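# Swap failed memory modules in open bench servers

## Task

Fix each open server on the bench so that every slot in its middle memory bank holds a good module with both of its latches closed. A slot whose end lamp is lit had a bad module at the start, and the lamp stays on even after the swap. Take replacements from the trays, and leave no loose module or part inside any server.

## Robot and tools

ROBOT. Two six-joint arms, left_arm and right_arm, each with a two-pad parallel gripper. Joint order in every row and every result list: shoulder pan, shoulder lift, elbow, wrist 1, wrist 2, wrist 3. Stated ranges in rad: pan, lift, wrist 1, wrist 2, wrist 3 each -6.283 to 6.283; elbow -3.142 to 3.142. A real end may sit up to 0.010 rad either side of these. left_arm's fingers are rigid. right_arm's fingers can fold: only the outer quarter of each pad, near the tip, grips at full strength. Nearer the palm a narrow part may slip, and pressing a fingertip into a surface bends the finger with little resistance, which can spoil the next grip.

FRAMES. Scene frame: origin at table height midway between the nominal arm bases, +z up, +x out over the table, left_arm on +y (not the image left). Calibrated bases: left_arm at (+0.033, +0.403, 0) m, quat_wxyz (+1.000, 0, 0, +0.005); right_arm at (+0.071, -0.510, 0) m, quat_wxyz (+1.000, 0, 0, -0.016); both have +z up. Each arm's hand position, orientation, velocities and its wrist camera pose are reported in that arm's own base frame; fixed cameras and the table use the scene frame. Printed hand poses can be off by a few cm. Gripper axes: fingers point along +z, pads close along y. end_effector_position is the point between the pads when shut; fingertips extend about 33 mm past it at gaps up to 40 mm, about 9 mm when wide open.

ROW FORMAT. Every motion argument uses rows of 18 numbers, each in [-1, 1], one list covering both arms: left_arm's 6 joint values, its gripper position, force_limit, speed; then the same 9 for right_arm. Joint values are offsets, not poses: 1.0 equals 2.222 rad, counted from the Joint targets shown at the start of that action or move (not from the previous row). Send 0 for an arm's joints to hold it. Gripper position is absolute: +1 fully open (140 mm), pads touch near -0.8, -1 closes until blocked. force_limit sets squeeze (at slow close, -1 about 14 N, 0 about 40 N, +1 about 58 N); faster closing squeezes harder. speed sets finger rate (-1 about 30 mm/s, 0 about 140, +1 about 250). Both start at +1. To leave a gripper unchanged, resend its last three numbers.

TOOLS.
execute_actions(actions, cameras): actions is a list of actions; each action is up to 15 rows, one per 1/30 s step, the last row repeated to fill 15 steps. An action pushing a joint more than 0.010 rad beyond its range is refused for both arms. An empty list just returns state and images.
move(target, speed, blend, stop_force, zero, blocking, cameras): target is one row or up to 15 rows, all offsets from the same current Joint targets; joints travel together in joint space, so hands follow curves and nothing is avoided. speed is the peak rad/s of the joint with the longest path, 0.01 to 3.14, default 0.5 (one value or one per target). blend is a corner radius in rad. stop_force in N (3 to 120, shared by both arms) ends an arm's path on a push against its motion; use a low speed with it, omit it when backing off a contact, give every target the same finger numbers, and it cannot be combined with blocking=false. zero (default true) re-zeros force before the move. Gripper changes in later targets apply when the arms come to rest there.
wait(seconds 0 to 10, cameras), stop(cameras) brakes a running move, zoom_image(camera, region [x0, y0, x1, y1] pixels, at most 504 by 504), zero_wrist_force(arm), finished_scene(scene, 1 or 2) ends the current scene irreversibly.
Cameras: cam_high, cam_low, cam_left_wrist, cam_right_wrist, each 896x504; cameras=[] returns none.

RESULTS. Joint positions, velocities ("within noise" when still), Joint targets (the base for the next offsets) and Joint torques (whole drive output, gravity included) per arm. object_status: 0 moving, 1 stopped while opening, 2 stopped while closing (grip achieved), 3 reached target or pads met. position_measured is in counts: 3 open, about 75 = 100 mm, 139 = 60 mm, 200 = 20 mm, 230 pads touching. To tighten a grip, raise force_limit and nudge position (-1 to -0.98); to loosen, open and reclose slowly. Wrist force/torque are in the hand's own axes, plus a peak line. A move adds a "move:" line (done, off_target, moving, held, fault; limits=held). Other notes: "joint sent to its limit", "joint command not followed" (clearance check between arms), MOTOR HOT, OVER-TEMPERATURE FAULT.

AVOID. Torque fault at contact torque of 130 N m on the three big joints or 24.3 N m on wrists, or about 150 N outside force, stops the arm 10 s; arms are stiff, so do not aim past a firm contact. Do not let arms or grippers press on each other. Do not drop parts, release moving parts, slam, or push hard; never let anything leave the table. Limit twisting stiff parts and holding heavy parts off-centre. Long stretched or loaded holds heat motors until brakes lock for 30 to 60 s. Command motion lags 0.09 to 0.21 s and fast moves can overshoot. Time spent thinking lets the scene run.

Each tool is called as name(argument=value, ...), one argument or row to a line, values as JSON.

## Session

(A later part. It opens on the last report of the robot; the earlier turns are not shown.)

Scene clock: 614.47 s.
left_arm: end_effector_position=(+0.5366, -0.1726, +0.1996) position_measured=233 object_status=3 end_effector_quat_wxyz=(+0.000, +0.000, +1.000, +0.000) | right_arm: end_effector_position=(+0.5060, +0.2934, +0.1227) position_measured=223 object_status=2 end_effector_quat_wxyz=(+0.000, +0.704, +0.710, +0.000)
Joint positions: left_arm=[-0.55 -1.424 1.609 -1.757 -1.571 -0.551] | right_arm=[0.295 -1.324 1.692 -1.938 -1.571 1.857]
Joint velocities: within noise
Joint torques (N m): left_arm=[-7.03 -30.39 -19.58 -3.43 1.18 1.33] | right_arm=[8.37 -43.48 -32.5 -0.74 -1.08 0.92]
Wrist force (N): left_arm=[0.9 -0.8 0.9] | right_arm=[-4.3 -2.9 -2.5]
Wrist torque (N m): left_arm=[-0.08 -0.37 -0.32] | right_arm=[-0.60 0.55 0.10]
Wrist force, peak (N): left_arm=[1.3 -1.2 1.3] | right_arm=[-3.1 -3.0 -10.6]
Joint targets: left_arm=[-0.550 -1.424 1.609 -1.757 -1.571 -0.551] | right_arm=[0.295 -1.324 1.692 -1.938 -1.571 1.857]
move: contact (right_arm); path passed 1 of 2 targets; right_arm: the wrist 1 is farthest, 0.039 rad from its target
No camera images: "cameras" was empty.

move(
  target=[
    [0,0,0,0,0,0,-1,1,-1,0.0015,0.0007,-0.0021,0.0014,0,0.0015,-1,1,-1],
    [0,0,0,0,0,0,-1,1,-1,0.0015,0.0073,0.009,-0.0164,0,0.0015,-1,1,-1],
  ],
  speed=[0.03,0.03],
  stop_force=7,
  cameras=["cam_right_wrist"],
)

zoom_image(
  camera="cam_right_wrist",
  region=[360, 0, 500, 220],
)

Scene clock: 619.77 s.
left_arm: end_effector_position=(+0.5366, -0.1726, +0.1996) position_measured=233 object_status=3 end_effector_quat_wxyz=(+0.000, +0.000, +1.000, +0.000) | right_arm: end_effector_position=(+0.5062, +0.2954, +0.1223) position_measured=223 object_status=2 end_effector_quat_wxyz=(+0.000, +0.704, +0.710, +0.000)
Joint positions: left_arm=[-0.55 -1.424 1.609 -1.757 -1.571 -0.551] | right_arm=[0.299 -1.321 1.689 -1.939 -1.571 1.86]
Joint velocities: within noise
Joint torques (N m): left_arm=[-7.66 -29.88 -20.35 -4.54 0.92 1.22] | right_arm=[-12.33 -42.91 -31.91 -0.88 -1.02 -1.39]
Wrist force (N): left_arm=[1.2 -0.8 0.8] | right_arm=[-4.4 -3.2 -3.5]
Wrist torque (N m): left_arm=[-0.09 -0.45 -0.31] | right_arm=[-0.66 0.49 0.10]
Wrist force, peak (N): left_arm=[1.4 -1.5 0.9] | right_arm=[-4.1 -4.0 -9.1]
Joint targets: left_arm=[-0.550 -1.424 1.609 -1.757 -1.571 -0.551] | right_arm=[0.299 -1.321 1.689 -1.939 -1.571 1.860]
move: contact (right_arm); path passed 1 of 2 targets; right_arm: the wrist 1 is farthest, 0.035 rad from its target
Images, in order (width x height): cam_right_wrist 896x504.

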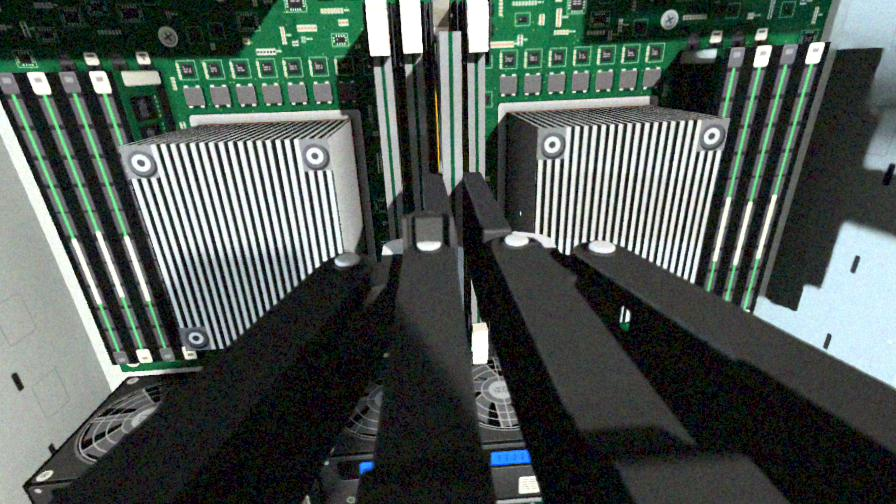

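Scaled by 2.291.

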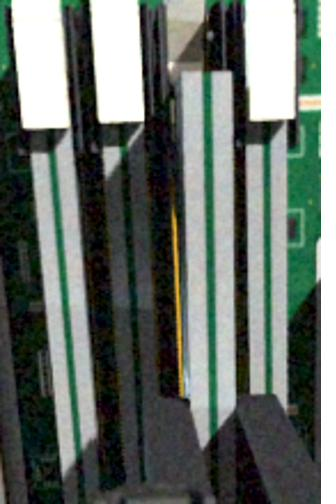

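zero_wrist_force(
  arm="right_arm",
)

move(
  target=[0,0,0,0,0,0,-1,1,-1,0,0.0005,0.0009,-0.0014,0,0,-1,1,-1],
  speed=0.01,
  cameras=[],
)

Wrist force sensor zeroed.

Scene clock: 629.57 s.
left_arm: end_effector_position=(+0.5366, -0.1726, +0.1996) position_measured=233 object_status=3 end_effector_quat_wxyz=(+0.000, +0.000, +1.000, +0.000) | right_arm: end_effector_position=(+0.5063, +0.2953, +0.1211) position_measured=223 object_status=2 end_effector_quat_wxyz=(+0.000, +0.704, +0.710, +0.000)
Joint positions: left_arm=[-0.55 -1.424 1.609 -1.757 -1.571 -0.551] | right_arm=[0.299 -1.32 1.691 -1.942 -1.571 1.86]
Joint velocities: within noise
Joint torques (N m): left_arm=[-7.12 -28.04 -20.61 -4.09 1.41 1.15] | right_arm=[-12.63 -27.12 -7.76 -3.26 -1.13 -1.3]
Wrist force (N, zeroed by zero_wrist_force on right_arm): left_arm=[1.0 -0.7 0.9] | right_arm=[0.0 5.3 -1.4]
Wrist torque (N m, zeroed by zero_wrist_force on right_arm): left_arm=[-0.06 -0.41 -0.32] | right_arm=[-0.24 -0.05 -0.36]
Wrist force, peak (N, zeroed by zero_wrist_force on right_arm): left_arm=[1.2 -1.5 1.0] | right_arm=[0.0 5.3 -1.4]
Joint targets: left_arm=[-0.550 -1.424 1.609 -1.757 -1.571 -0.551] | right_arm=[0.299 -1.320 1.691 -1.942 -1.571 1.860]
move: done
No camera images: "cameras" was empty.

move(
  target=[
    [0,0,0,0,0,0,-1,1,-1,-0.0003,0.0006,-0.0008,0.0002,0,-0.0003,-1,1,-1],
    [0,0,0,0,0,0,-1,1,-1,-0.0003,0.006,0.0083,-0.0145,0,-0.0003,-1,1,-1],
  ],
  speed=[0.02,0.03],
  stop_force=8,
  zero=false,
  cameras=[],
)

Scene clock: 634.40 s.
left_arm: end_effector_position=(+0.5366, -0.1726, +0.1996) position_measured=233 object_status=3 end_effector_quat_wxyz=(+0.000, +0.000, +1.000, +0.000) | right_arm: end_effector_position=(+0.5071, +0.2951, +0.1200) position_measured=223 object_status=2 end_effector_quat_wxyz=(+0.000, +0.704, +0.710, +0.000)
Joint positions: left_arm=[-0.55 -1.424 1.609 -1.757 -1.571 -0.551] | right_arm=[0.298 -1.318 1.691 -1.944 -1.571 1.859]
Joint velocities: within noise
Joint torques (N m): left_arm=[-6.71 -27.63 -20.33 -4.41 1.01 1.34] | right_arm=[11.89 -43.02 -34.55 -2.95 3.44 1.68]
Wrist force (N, zeroed by zero_wrist_force on right_arm): left_arm=[0.7 -1.0 0.9] | right_arm=[-7.0 -4.6 -1.3]
Wrist torque (N m, zeroed by zero_wrist_force on right_arm): left_arm=[-0.12 -0.35 -0.32] | right_arm=[0.25 -0.24 -0.65]
Wrist force, peak (N, zeroed by zero_wrist_force on right_arm): left_arm=[1.3 -1.2 1.1] | right_arm=[-11.8 -6.6 -10.9]
Joint targets: left_arm=[-0.550 -1.424 1.609 -1.757 -1.571 -0.551] | right_arm=[0.298 -1.318 1.691 -1.944 -1.571 1.859]
move: contact (right_arm); path passed 1 of 2 targets; right_arm: the wrist 1 is farthest, 0.030 rad from its target
No camera images: "cameras" was empty.

move(
  target=[
    [0,0,0,0,0,0,-1,1,-1,-0.001,-0.0011,0.0014,-0.0003,0,-0.001,-1,1,-1],
    [0,0,0,0,0,0,-1,1,-1,-0.001,0.004,0.01,-0.0142,0,-0.001,-1,1,-1],
  ],
  speed=[0.02,0.03],
  stop_force=10,
  zero=false,
  cameras=["cam_right_wrist"],
)

zoom_image(
  camera="cam_right_wrist",
  region=[360, 0, 500, 220],
)

Scene clock: 639.47 s.
left_arm: end_effector_position=(+0.5366, -0.1726, +0.1996) position_measured=233 object_status=3 end_effector_quat_wxyz=(+0.000, +0.000, +1.000, +0.000) | right_arm: end_effector_position=(+0.5069, +0.2938, +0.1078) position_measured=223 object_status=2 end_effector_quat_wxyz=(+0.000, +0.704, +0.710, +0.000)
Joint positions: left_arm=[-0.55 -1.424 1.609 -1.757 -1.571 -0.551] | right_arm=[0.296 -1.309 1.713 -1.976 -1.571 1.857]
Joint velocities: within noise
Joint torques (N m): left_arm=[-6.78 -27.4 -21.83 -4.06 1.23 1.32] | right_arm=[-13.87 -27.94 -9.25 -4.65 -0.64 -0.8]
Wrist force (N, zeroed by zero_wrist_force on right_arm): left_arm=[0.8 -0.8 0.9] | right_arm=[0.2 0.4 -1.3]
Wrist torque (N m, zeroed by zero_wrist_force on right_arm): left_arm=[-0.08 -0.37 -0.31] | right_arm=[-0.14 0.01 -0.87]
Wrist force, peak (N, zeroed by zero_wrist_force on right_arm): left_arm=[1.4 -1.1 1.3] | right_arm=[-8.5 -4.2 -1.5]
Joint targets: left_arm=[-0.550 -1.424 1.609 -1.757 -1.571 -0.551] | right_arm=[0.296 -1.309 1.713 -1.976 -1.571 1.857]
move: done
Images, in order (width x height): cam_right_wrist 896x504.

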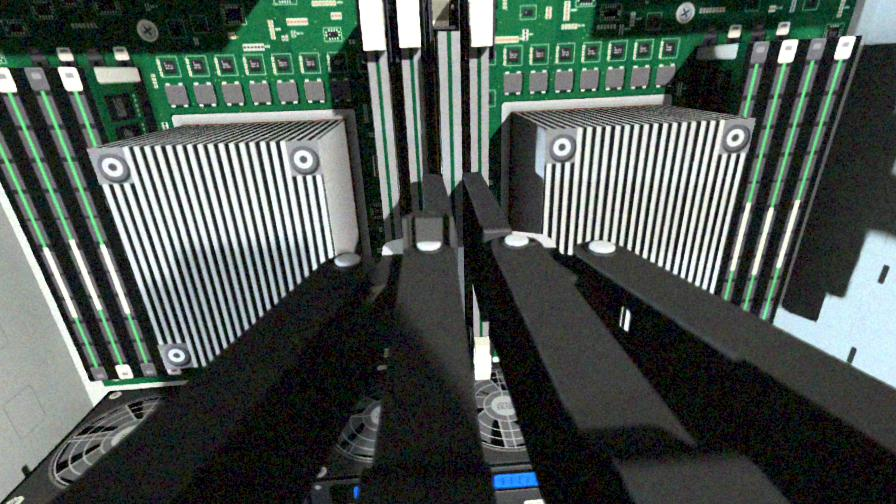

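Scaled by 2.291.

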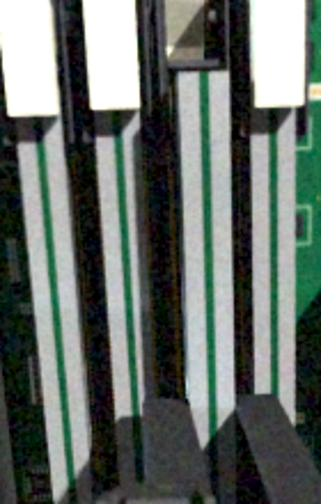

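move(
  target=[0,0,0,0,0,0,-1,1,-1,0,0.0045,0.0076,-0.0122,0,0,-1,1,-1],
  speed=0.03,
  stop_force=30,
  cameras=[],
)

execute_actions(
  actions=[
    [[0,0,0,0,0,0,-1,1,-1,0,0,0,0,0,0,-0.67,1,-1]],
    [[0,0,0,0,0,0,-1,1,-1,0,0,0,0,0,0,-0.67,1,-1]],
  ],
  cameras=[],
)

Scene clock: 643.60 s.
left_arm: end_effector_position=(+0.5366, -0.1726, +0.1996) position_measured=233 object_status=3 end_effector_quat_wxyz=(+0.000, +0.000, +1.000, +0.000) | right_arm: end_effector_position=(+0.5068, +0.2938, +0.0973) position_measured=223 object_status=2 end_effector_quat_wxyz=(+0.000, +0.704, +0.710, +0.001)
Joint positions: left_arm=[-0.55 -1.424 1.609 -1.757 -1.571 -0.551] | right_arm=[0.296 -1.3 1.73 -2.003 -1.571 1.857]
Joint velocities: within noise
Joint torques (N m): left_arm=[-7.59 -25.14 -22.68 -4.25 1.17 1.05] | right_arm=[-14.03 -18.32 -10.79 -0.36 -1.44 -0.67]
Wrist force (N, zeroed by zero_wrist_force on right_arm): left_arm=[0.7 -0.7 0.6] | right_arm=[-2.9 -8.3 -36.0]
Wrist torque (N m, zeroed by zero_wrist_force on right_arm): left_arm=[-0.06 -0.34 -0.31] | right_arm=[0.56 0.04 -0.96]
Wrist force, peak (N, zeroed by zero_wrist_force on right_arm): left_arm=[1.3 -0.8 1.3] | right_arm=[-2.8 -8.1 -36.3]
Joint targets: left_arm=[-0.550 -1.424 1.609 -1.757 -1.571 -0.551] | right_arm=[0.296 -1.300 1.730 -2.003 -1.571 1.857]
move: contact (right_arm)
No camera images: "cameras" was empty.

Scene clock: 644.80 s.
left_arm: end_effector_position=(+0.5366, -0.1726, +0.1996) position_measured=233 object_status=3 end_effector_quat_wxyz=(+0.000, +0.000, +1.000, +0.000) | right_arm: end_effector_position=(+0.5069, +0.2938, +0.0974) position_measured=214 object_status=3 end_effector_quat_wxyz=(+0.000, +0.704, +0.710, +0.001)
Joint positions: left_arm=[-0.55 -1.424 1.609 -1.757 -1.571 -0.551] | right_arm=[0.296 -1.3 1.73 -2.003 -1.571 1.857]
Joint velocities: within noise
Joint torques (N m): left_arm=[-7.22 -25.03 -24.5 -4.26 1.1 1.08] | right_arm=[-4.34 -34.44 -25.92 0.65 0.89 -0.6]
Wrist force (N, zeroed by zero_wrist_force on right_arm): left_arm=[1.2 -1.2 0.5] | right_arm=[-0.5 0.0 -13.6]
Wrist torque (N m, zeroed by zero_wrist_force on right_arm): left_arm=[-0.16 -0.45 -0.32] | right_arm=[-0.05 0.08 -0.03]
Wrist force, peak (N, zeroed by zero_wrist_force on right_arm): left_arm=[1.0 -1.2 1.0] | right_arm=[-3.2 -8.1 -36.2]
Joint targets: left_arm=[-0.550 -1.424 1.609 -1.757 -1.571 -0.551] | right_arm=[0.296 -1.300 1.730 -2.003 -1.571 1.857]
Step readings (joint positions of left_arm | right_arm):
0: [-0.550 -1.424 1.609 -1.757 -1.571 -0.551] | [0.296 -1.300 1.730 -2.003 -1.571 1.857]
1: [-0.550 -1.424 1.609 -1.757 -1.571 -0.551] | [0.296 -1.300 1.730 -2.003 -1.571 1.857]
2: [-0.550 -1.424 1.609 -1.757 -1.571 -0.551] | [0.296 -1.300 1.730 -2.003 -1.571 1.857]
4: [-0.550 -1.424 1.609 -1.757 -1.571 -0.551] | [0.296 -1.300 1.730 -2.003 -1.571 1.857]
8: [-0.550 -1.424 1.609 -1.757 -1.571 -0.551] | [0.296 -1.300 1.730 -2.003 -1.571 1.857]
15: [-0.550 -1.424 1.609 -1.757 -1.571 -0.551] | [0.296 -1.300 1.730 -2.003 -1.571 1.857]
16: [-0.550 -1.424 1.609 -1.757 -1.571 -0.551] | [0.296 -1.300 1.730 -2.003 -1.571 1.857]
17: [-0.550 -1.424 1.609 -1.757 -1.571 -0.551] | [0.296 -1.300 1.730 -2.003 -1.571 1.857]
19: [-0.550 -1.424 1.609 -1.757 -1.571 -0.551] | [0.296 -1.300 1.730 -2.003 -1.571 1.857]
23: [-0.550 -1.424 1.609 -1.757 -1.571 -0.551] | [0.296 -1.300 1.730 -2.003 -1.571 1.857]
30: [-0.550 -1.424 1.609 -1.757 -1.571 -0.551] | [0.296 -1.300 1.730 -2.003 -1.571 1.857]
No camera images: "cameras" was empty.

move(
  target=[
    [0,0,0,0,0,0,-1,1,-1,0,-0.0107,-0.0179,0.0289,0,0,-0.67,1,-1],
    [0,0,0,0,0,0,-1,1,-1,-0.0052,-0.0144,-0.0131,0.0279,0,-0.0052,-0.67,1,-1],
  ],
  speed=0.08,
  cameras=[],
)

execute_actions(
  actions=[
    [[0,0,0,0,0,0,-1,1,-1,0,0,0,0,0,0,-1,1,-1]],
    [[0,0,0,0,0,0,-1,1,-1,0,0,0,0,0,0,-1,1,-1]],
  ],
  cameras=[],
)

move(
  target=[
    [0,0,0,0,0,0,-1,1,-1,0,0.0070,0.0117,-0.0188,0,0,-1,1,-1],
    [0,0,0,0,0,0,-1,1,-1,0,0.0119,0.02,-0.0322,0,0,-1,1,-1],
  ],
  speed=[0.05,0.012],
  stop_force=90,
  cameras=["cam_right_wrist"],
)

zoom_image(
  camera="cam_right_wrist",
  region=[340, 0, 520, 220],
)

Scene clock: 652.27 s.
left_arm: end_effector_position=(+0.5366, -0.1726, +0.1996) position_measured=233 object_status=3 end_effector_quat_wxyz=(+0.000, +0.000, +1.000, +0.000) | right_arm: end_effector_position=(+0.5063, +0.2869, +0.1228) position_measured=213 object_status=3 end_effector_quat_wxyz=(+0.000, +0.704, +0.710, +0.000)
Joint positions: left_arm=[-0.55 -1.424 1.609 -1.757 -1.571 -0.551] | right_arm=[0.284 -1.331 1.701 -1.941 -1.571 1.846]
Joint velocities: within noise
Joint torques (N m): left_arm=[-6.62 -25.51 -25.46 -4.25 1.11 1.22] | right_arm=[-13.92 -42.68 -12.22 -0.62 -1.14 -1.46]
Wrist force (N, zeroed by zero_wrist_force on right_arm): left_arm=[1.0 -0.9 0.9] | right_arm=[0.0 0.3 1.0]
Wrist torque (N m, zeroed by zero_wrist_force on right_arm): left_arm=[-0.12 -0.40 -0.31] | right_arm=[0.05 0.08 0.00]
Wrist force, peak (N, zeroed by zero_wrist_force on right_arm): left_arm=[1.4 -1.2 0.9] | right_arm=[-0.6 0.1 -13.7]
Joint targets: left_arm=[-0.550 -1.424 1.609 -1.757 -1.571 -0.551] | right_arm=[0.284 -1.332 1.701 -1.941 -1.571 1.846]
move: done
No camera images: "cameras" was empty.

Scene clock: 653.47 s.
left_arm: end_effector_position=(+0.5366, -0.1726, +0.1996) position_measured=233 object_status=3 end_effector_quat_wxyz=(+0.000, +0.000, +1.000, +0.000) | right_arm: end_effector_position=(+0.5063, +0.2868, +0.1228) position_measured=233 object_status=3 end_effector_quat_wxyz=(+0.000, +0.704, +0.710, +0.000)
Joint positions: left_arm=[-0.55 -1.424 1.609 -1.757 -1.571 -0.551] | right_arm=[0.284 -1.332 1.701 -1.941 -1.571 1.846]
Joint velocities: within noise
Joint torques (N m): left_arm=[-7.54 -24.59 -23.25 -4.42 1 1.05] | right_arm=[-13.52 -42.28 -12.2 -0.75 -1.66 -1.73]
Wrist force (N, zeroed by zero_wrist_force on right_arm): left_arm=[1.3 -1.0 1.0] | right_arm=[-0.2 0.1 0.8]
Wrist torque (N m, zeroed by zero_wrist_force on right_arm): left_arm=[-0.12 -0.46 -0.31] | right_arm=[-0.01 0.13 -0.01]
Wrist force, peak (N, zeroed by zero_wrist_force on right_arm): left_arm=[1.5 -1.1 1.0] | right_arm=[0.2 0.4 1.0]
Joint targets: left_arm=[-0.550 -1.424 1.609 -1.757 -1.571 -0.551] | right_arm=[0.284 -1.332 1.701 -1.941 -1.571 1.846]
Step readings (joint positions of left_arm | right_arm):
0: [-0.550 -1.424 1.609 -1.757 -1.571 -0.551] | [0.284 -1.331 1.701 -1.941 -1.571 1.846]
1: [-0.550 -1.424 1.609 -1.757 -1.571 -0.551] | [0.284 -1.331 1.701 -1.941 -1.571 1.846]
2: [-0.550 -1.424 1.609 -1.757 -1.571 -0.551] | [0.284 -1.331 1.701 -1.941 -1.571 1.846]
4: [-0.550 -1.424 1.609 -1.757 -1.571 -0.551] | [0.284 -1.332 1.701 -1.941 -1.571 1.846]
8: [-0.550 -1.424 1.609 -1.757 -1.571 -0.551] | [0.284 -1.332 1.701 -1.941 -1.571 1.846]
15: [-0.550 -1.424 1.609 -1.757 -1.571 -0.551] | [0.284 -1.332 1.701 -1.941 -1.571 1.846]
16: [-0.550 -1.424 1.609 -1.757 -1.571 -0.551] | [0.284 -1.332 1.701 -1.941 -1.571 1.846]
17: [-0.550 -1.424 1.609 -1.757 -1.571 -0.551] | [0.284 -1.332 1.701 -1.941 -1.571 1.846]
19: [-0.550 -1.424 1.609 -1.757 -1.571 -0.551] | [0.284 -1.332 1.701 -1.941 -1.571 1.846]
23: [-0.550 -1.424 1.609 -1.757 -1.571 -0.551] | [0.284 -1.332 1.701 -1.941 -1.571 1.846]
30: [-0.550 -1.424 1.609 -1.757 -1.571 -0.551] | [0.284 -1.332 1.701 -1.941 -1.571 1.846]
No camera images: "cameras" was empty.

Scene clock: 657.73 s.
left_arm: end_effector_position=(+0.5366, -0.1726, +0.1996) position_measured=233 object_status=3 end_effector_quat_wxyz=(+0.000, +0.000, +1.000, +0.000) | right_arm: end_effector_position=(+0.5065, +0.2868, +0.0964) position_measured=233 object_status=3 end_effector_quat_wxyz=(+0.000, +0.704, +0.710, +0.001)
Joint positions: left_arm=[-0.55 -1.424 1.609 -1.757 -1.571 -0.551] | right_arm=[0.284 -1.307 1.742 -2.008 -1.571 1.846]
Joint velocities: within noise
Joint torques (N m): left_arm=[-7.06 -26.78 -24.58 -4.21 0.96 1.24] | right_arm=[-7.76 9.52 -6.56 -0.89 0.17 -1.65]
Wrist force (N, zeroed by zero_wrist_force on right_arm): left_arm=[0.8 -1.1 0.8] | right_arm=[-6.9 -24.4 -87.9]
Wrist torque (N m, zeroed by zero_wrist_force on right_arm): left_arm=[-0.14 -0.36 -0.31] | right_arm=[1.02 0.06 -0.01]
Wrist force, peak (N, zeroed by zero_wrist_force on right_arm): left_arm=[1.1 -1.4 1.0] | right_arm=[-8.4 -29.4 -100.7]
Joint targets: left_arm=[-0.550 -1.424 1.609 -1.757 -1.571 -0.551] | right_arm=[0.284 -1.307 1.742 -2.008 -1.571 1.846]
move: contact (right_arm); path passed 1 of 2 targets
Images, in order (width x height): cam_right_wrist 896x504.

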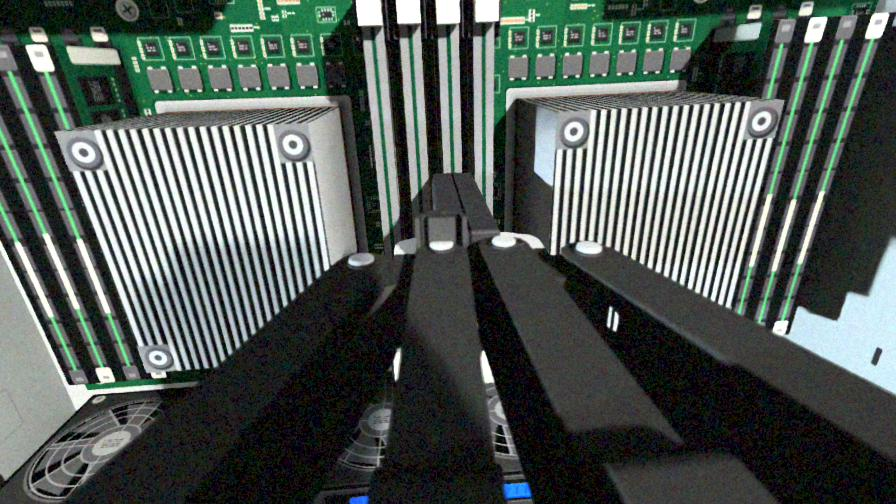

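Scaled by 2.291.

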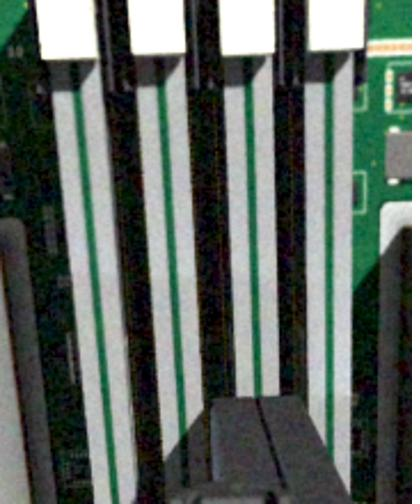

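move(
  target=[
    [0,0,0,0,0,0,-1,1,-1,0,-0.0347,-0.081,0.1166,0,0,-1,1,-1],
    [0,0,0,0,0,0,-1,1,-1,0,-0.0347,-0.081,0.1166,0,-0.703,-1,1,-1],
  ],
  speed=[0.2,1.2],
  cameras=["cam_right_wrist","cam_high"],
)

zoom_image(
  camera="cam_right_wrist",
  region=[530, 80, 710, 280],
)

zoom_image(
  camera="cam_right_wrist",
  region=[270, 80, 450, 280],
)

Scene clock: 664.60 s.
left_arm: end_effector_position=(+0.5366, -0.1726, +0.1996) position_measured=233 object_status=3 end_effector_quat_wxyz=(+0.000, +0.000, +1.000, +0.000) | right_arm: end_effector_position=(+0.5044, +0.2862, +0.1994) position_measured=233 object_status=3 end_effector_quat_wxyz=(+0.000, +0.000, +1.000, +0.000)
Joint positions: left_arm=[-0.55 -1.424 1.609 -1.757 -1.571 -0.551] | right_arm=[0.284 -1.384 1.562 -1.749 -1.571 0.284]
Joint velocities: within noise
Joint torques (N m): left_arm=[-5.62 -25.31 -26.18 -4.15 0.97 0.78] | right_arm=[-6.7 -41.53 -32.39 -0.76 0.11 -1.5]
Wrist force (N, zeroed by zero_wrist_force on right_arm): left_arm=[0.9 -1.0 0.8] | right_arm=[-1.7 0.5 -0.1]
Wrist torque (N m, zeroed by zero_wrist_force on right_arm): left_arm=[-0.12 -0.37 -0.31] | right_arm=[0.09 0.44 -0.02]
Wrist force, peak (N, zeroed by zero_wrist_force on right_arm): left_arm=[1.4 -1.2 1.2] | right_arm=[-6.7 -24.4 -88.1]
Joint targets: left_arm=[-0.550 -1.424 1.609 -1.757 -1.571 -0.551] | right_arm=[0.284 -1.384 1.562 -1.749 -1.571 0.284]
move: done
Images, in order (width x height): cam_high 896x504, cam_right_wrist 896x504.

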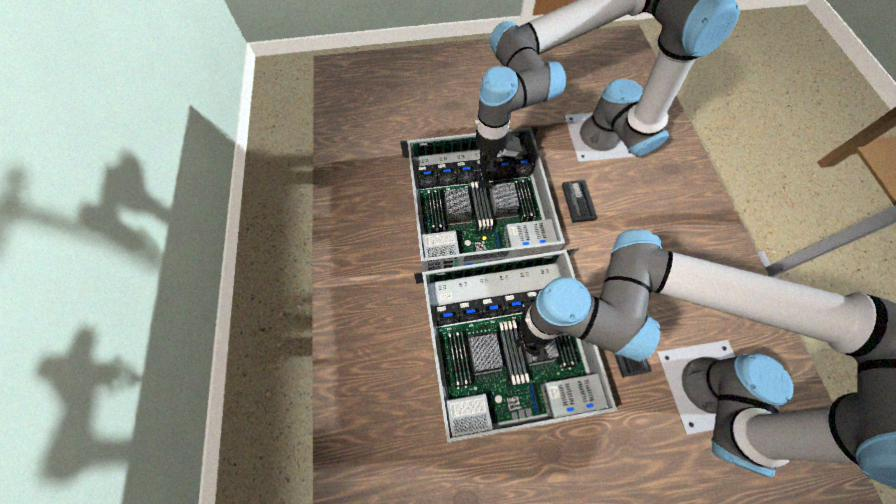

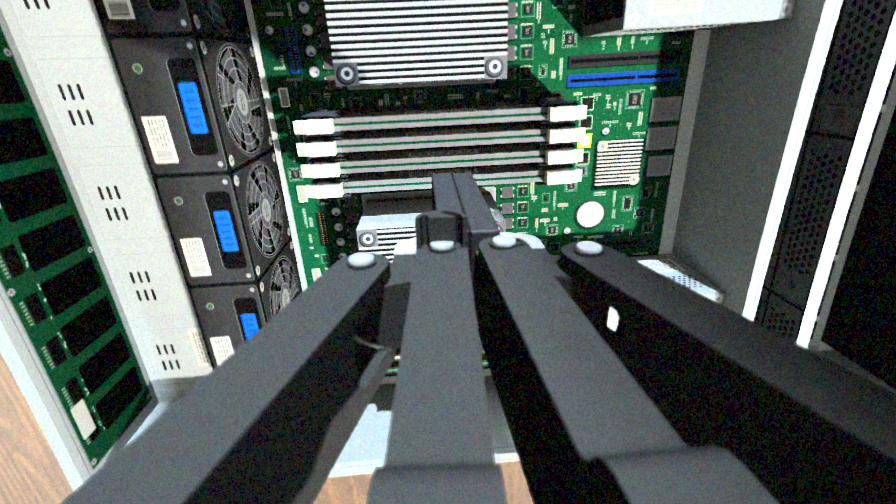

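Scaled by 2.520.

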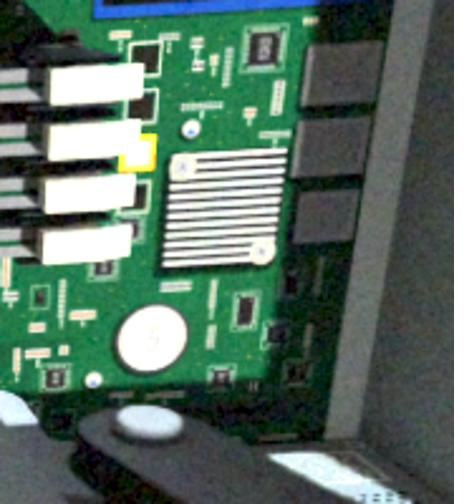

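Scaled by 2.520.

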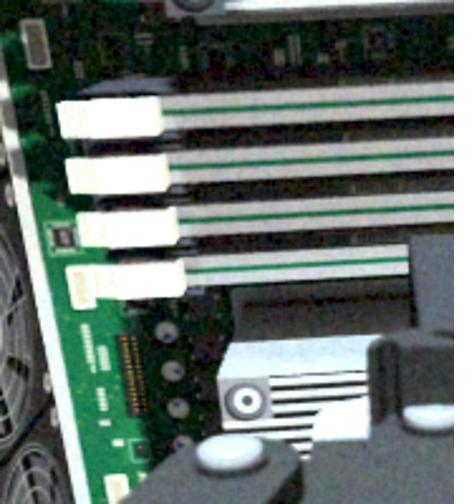

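finished_scene(
  scene=2,
)

The scene is finished: the task was done.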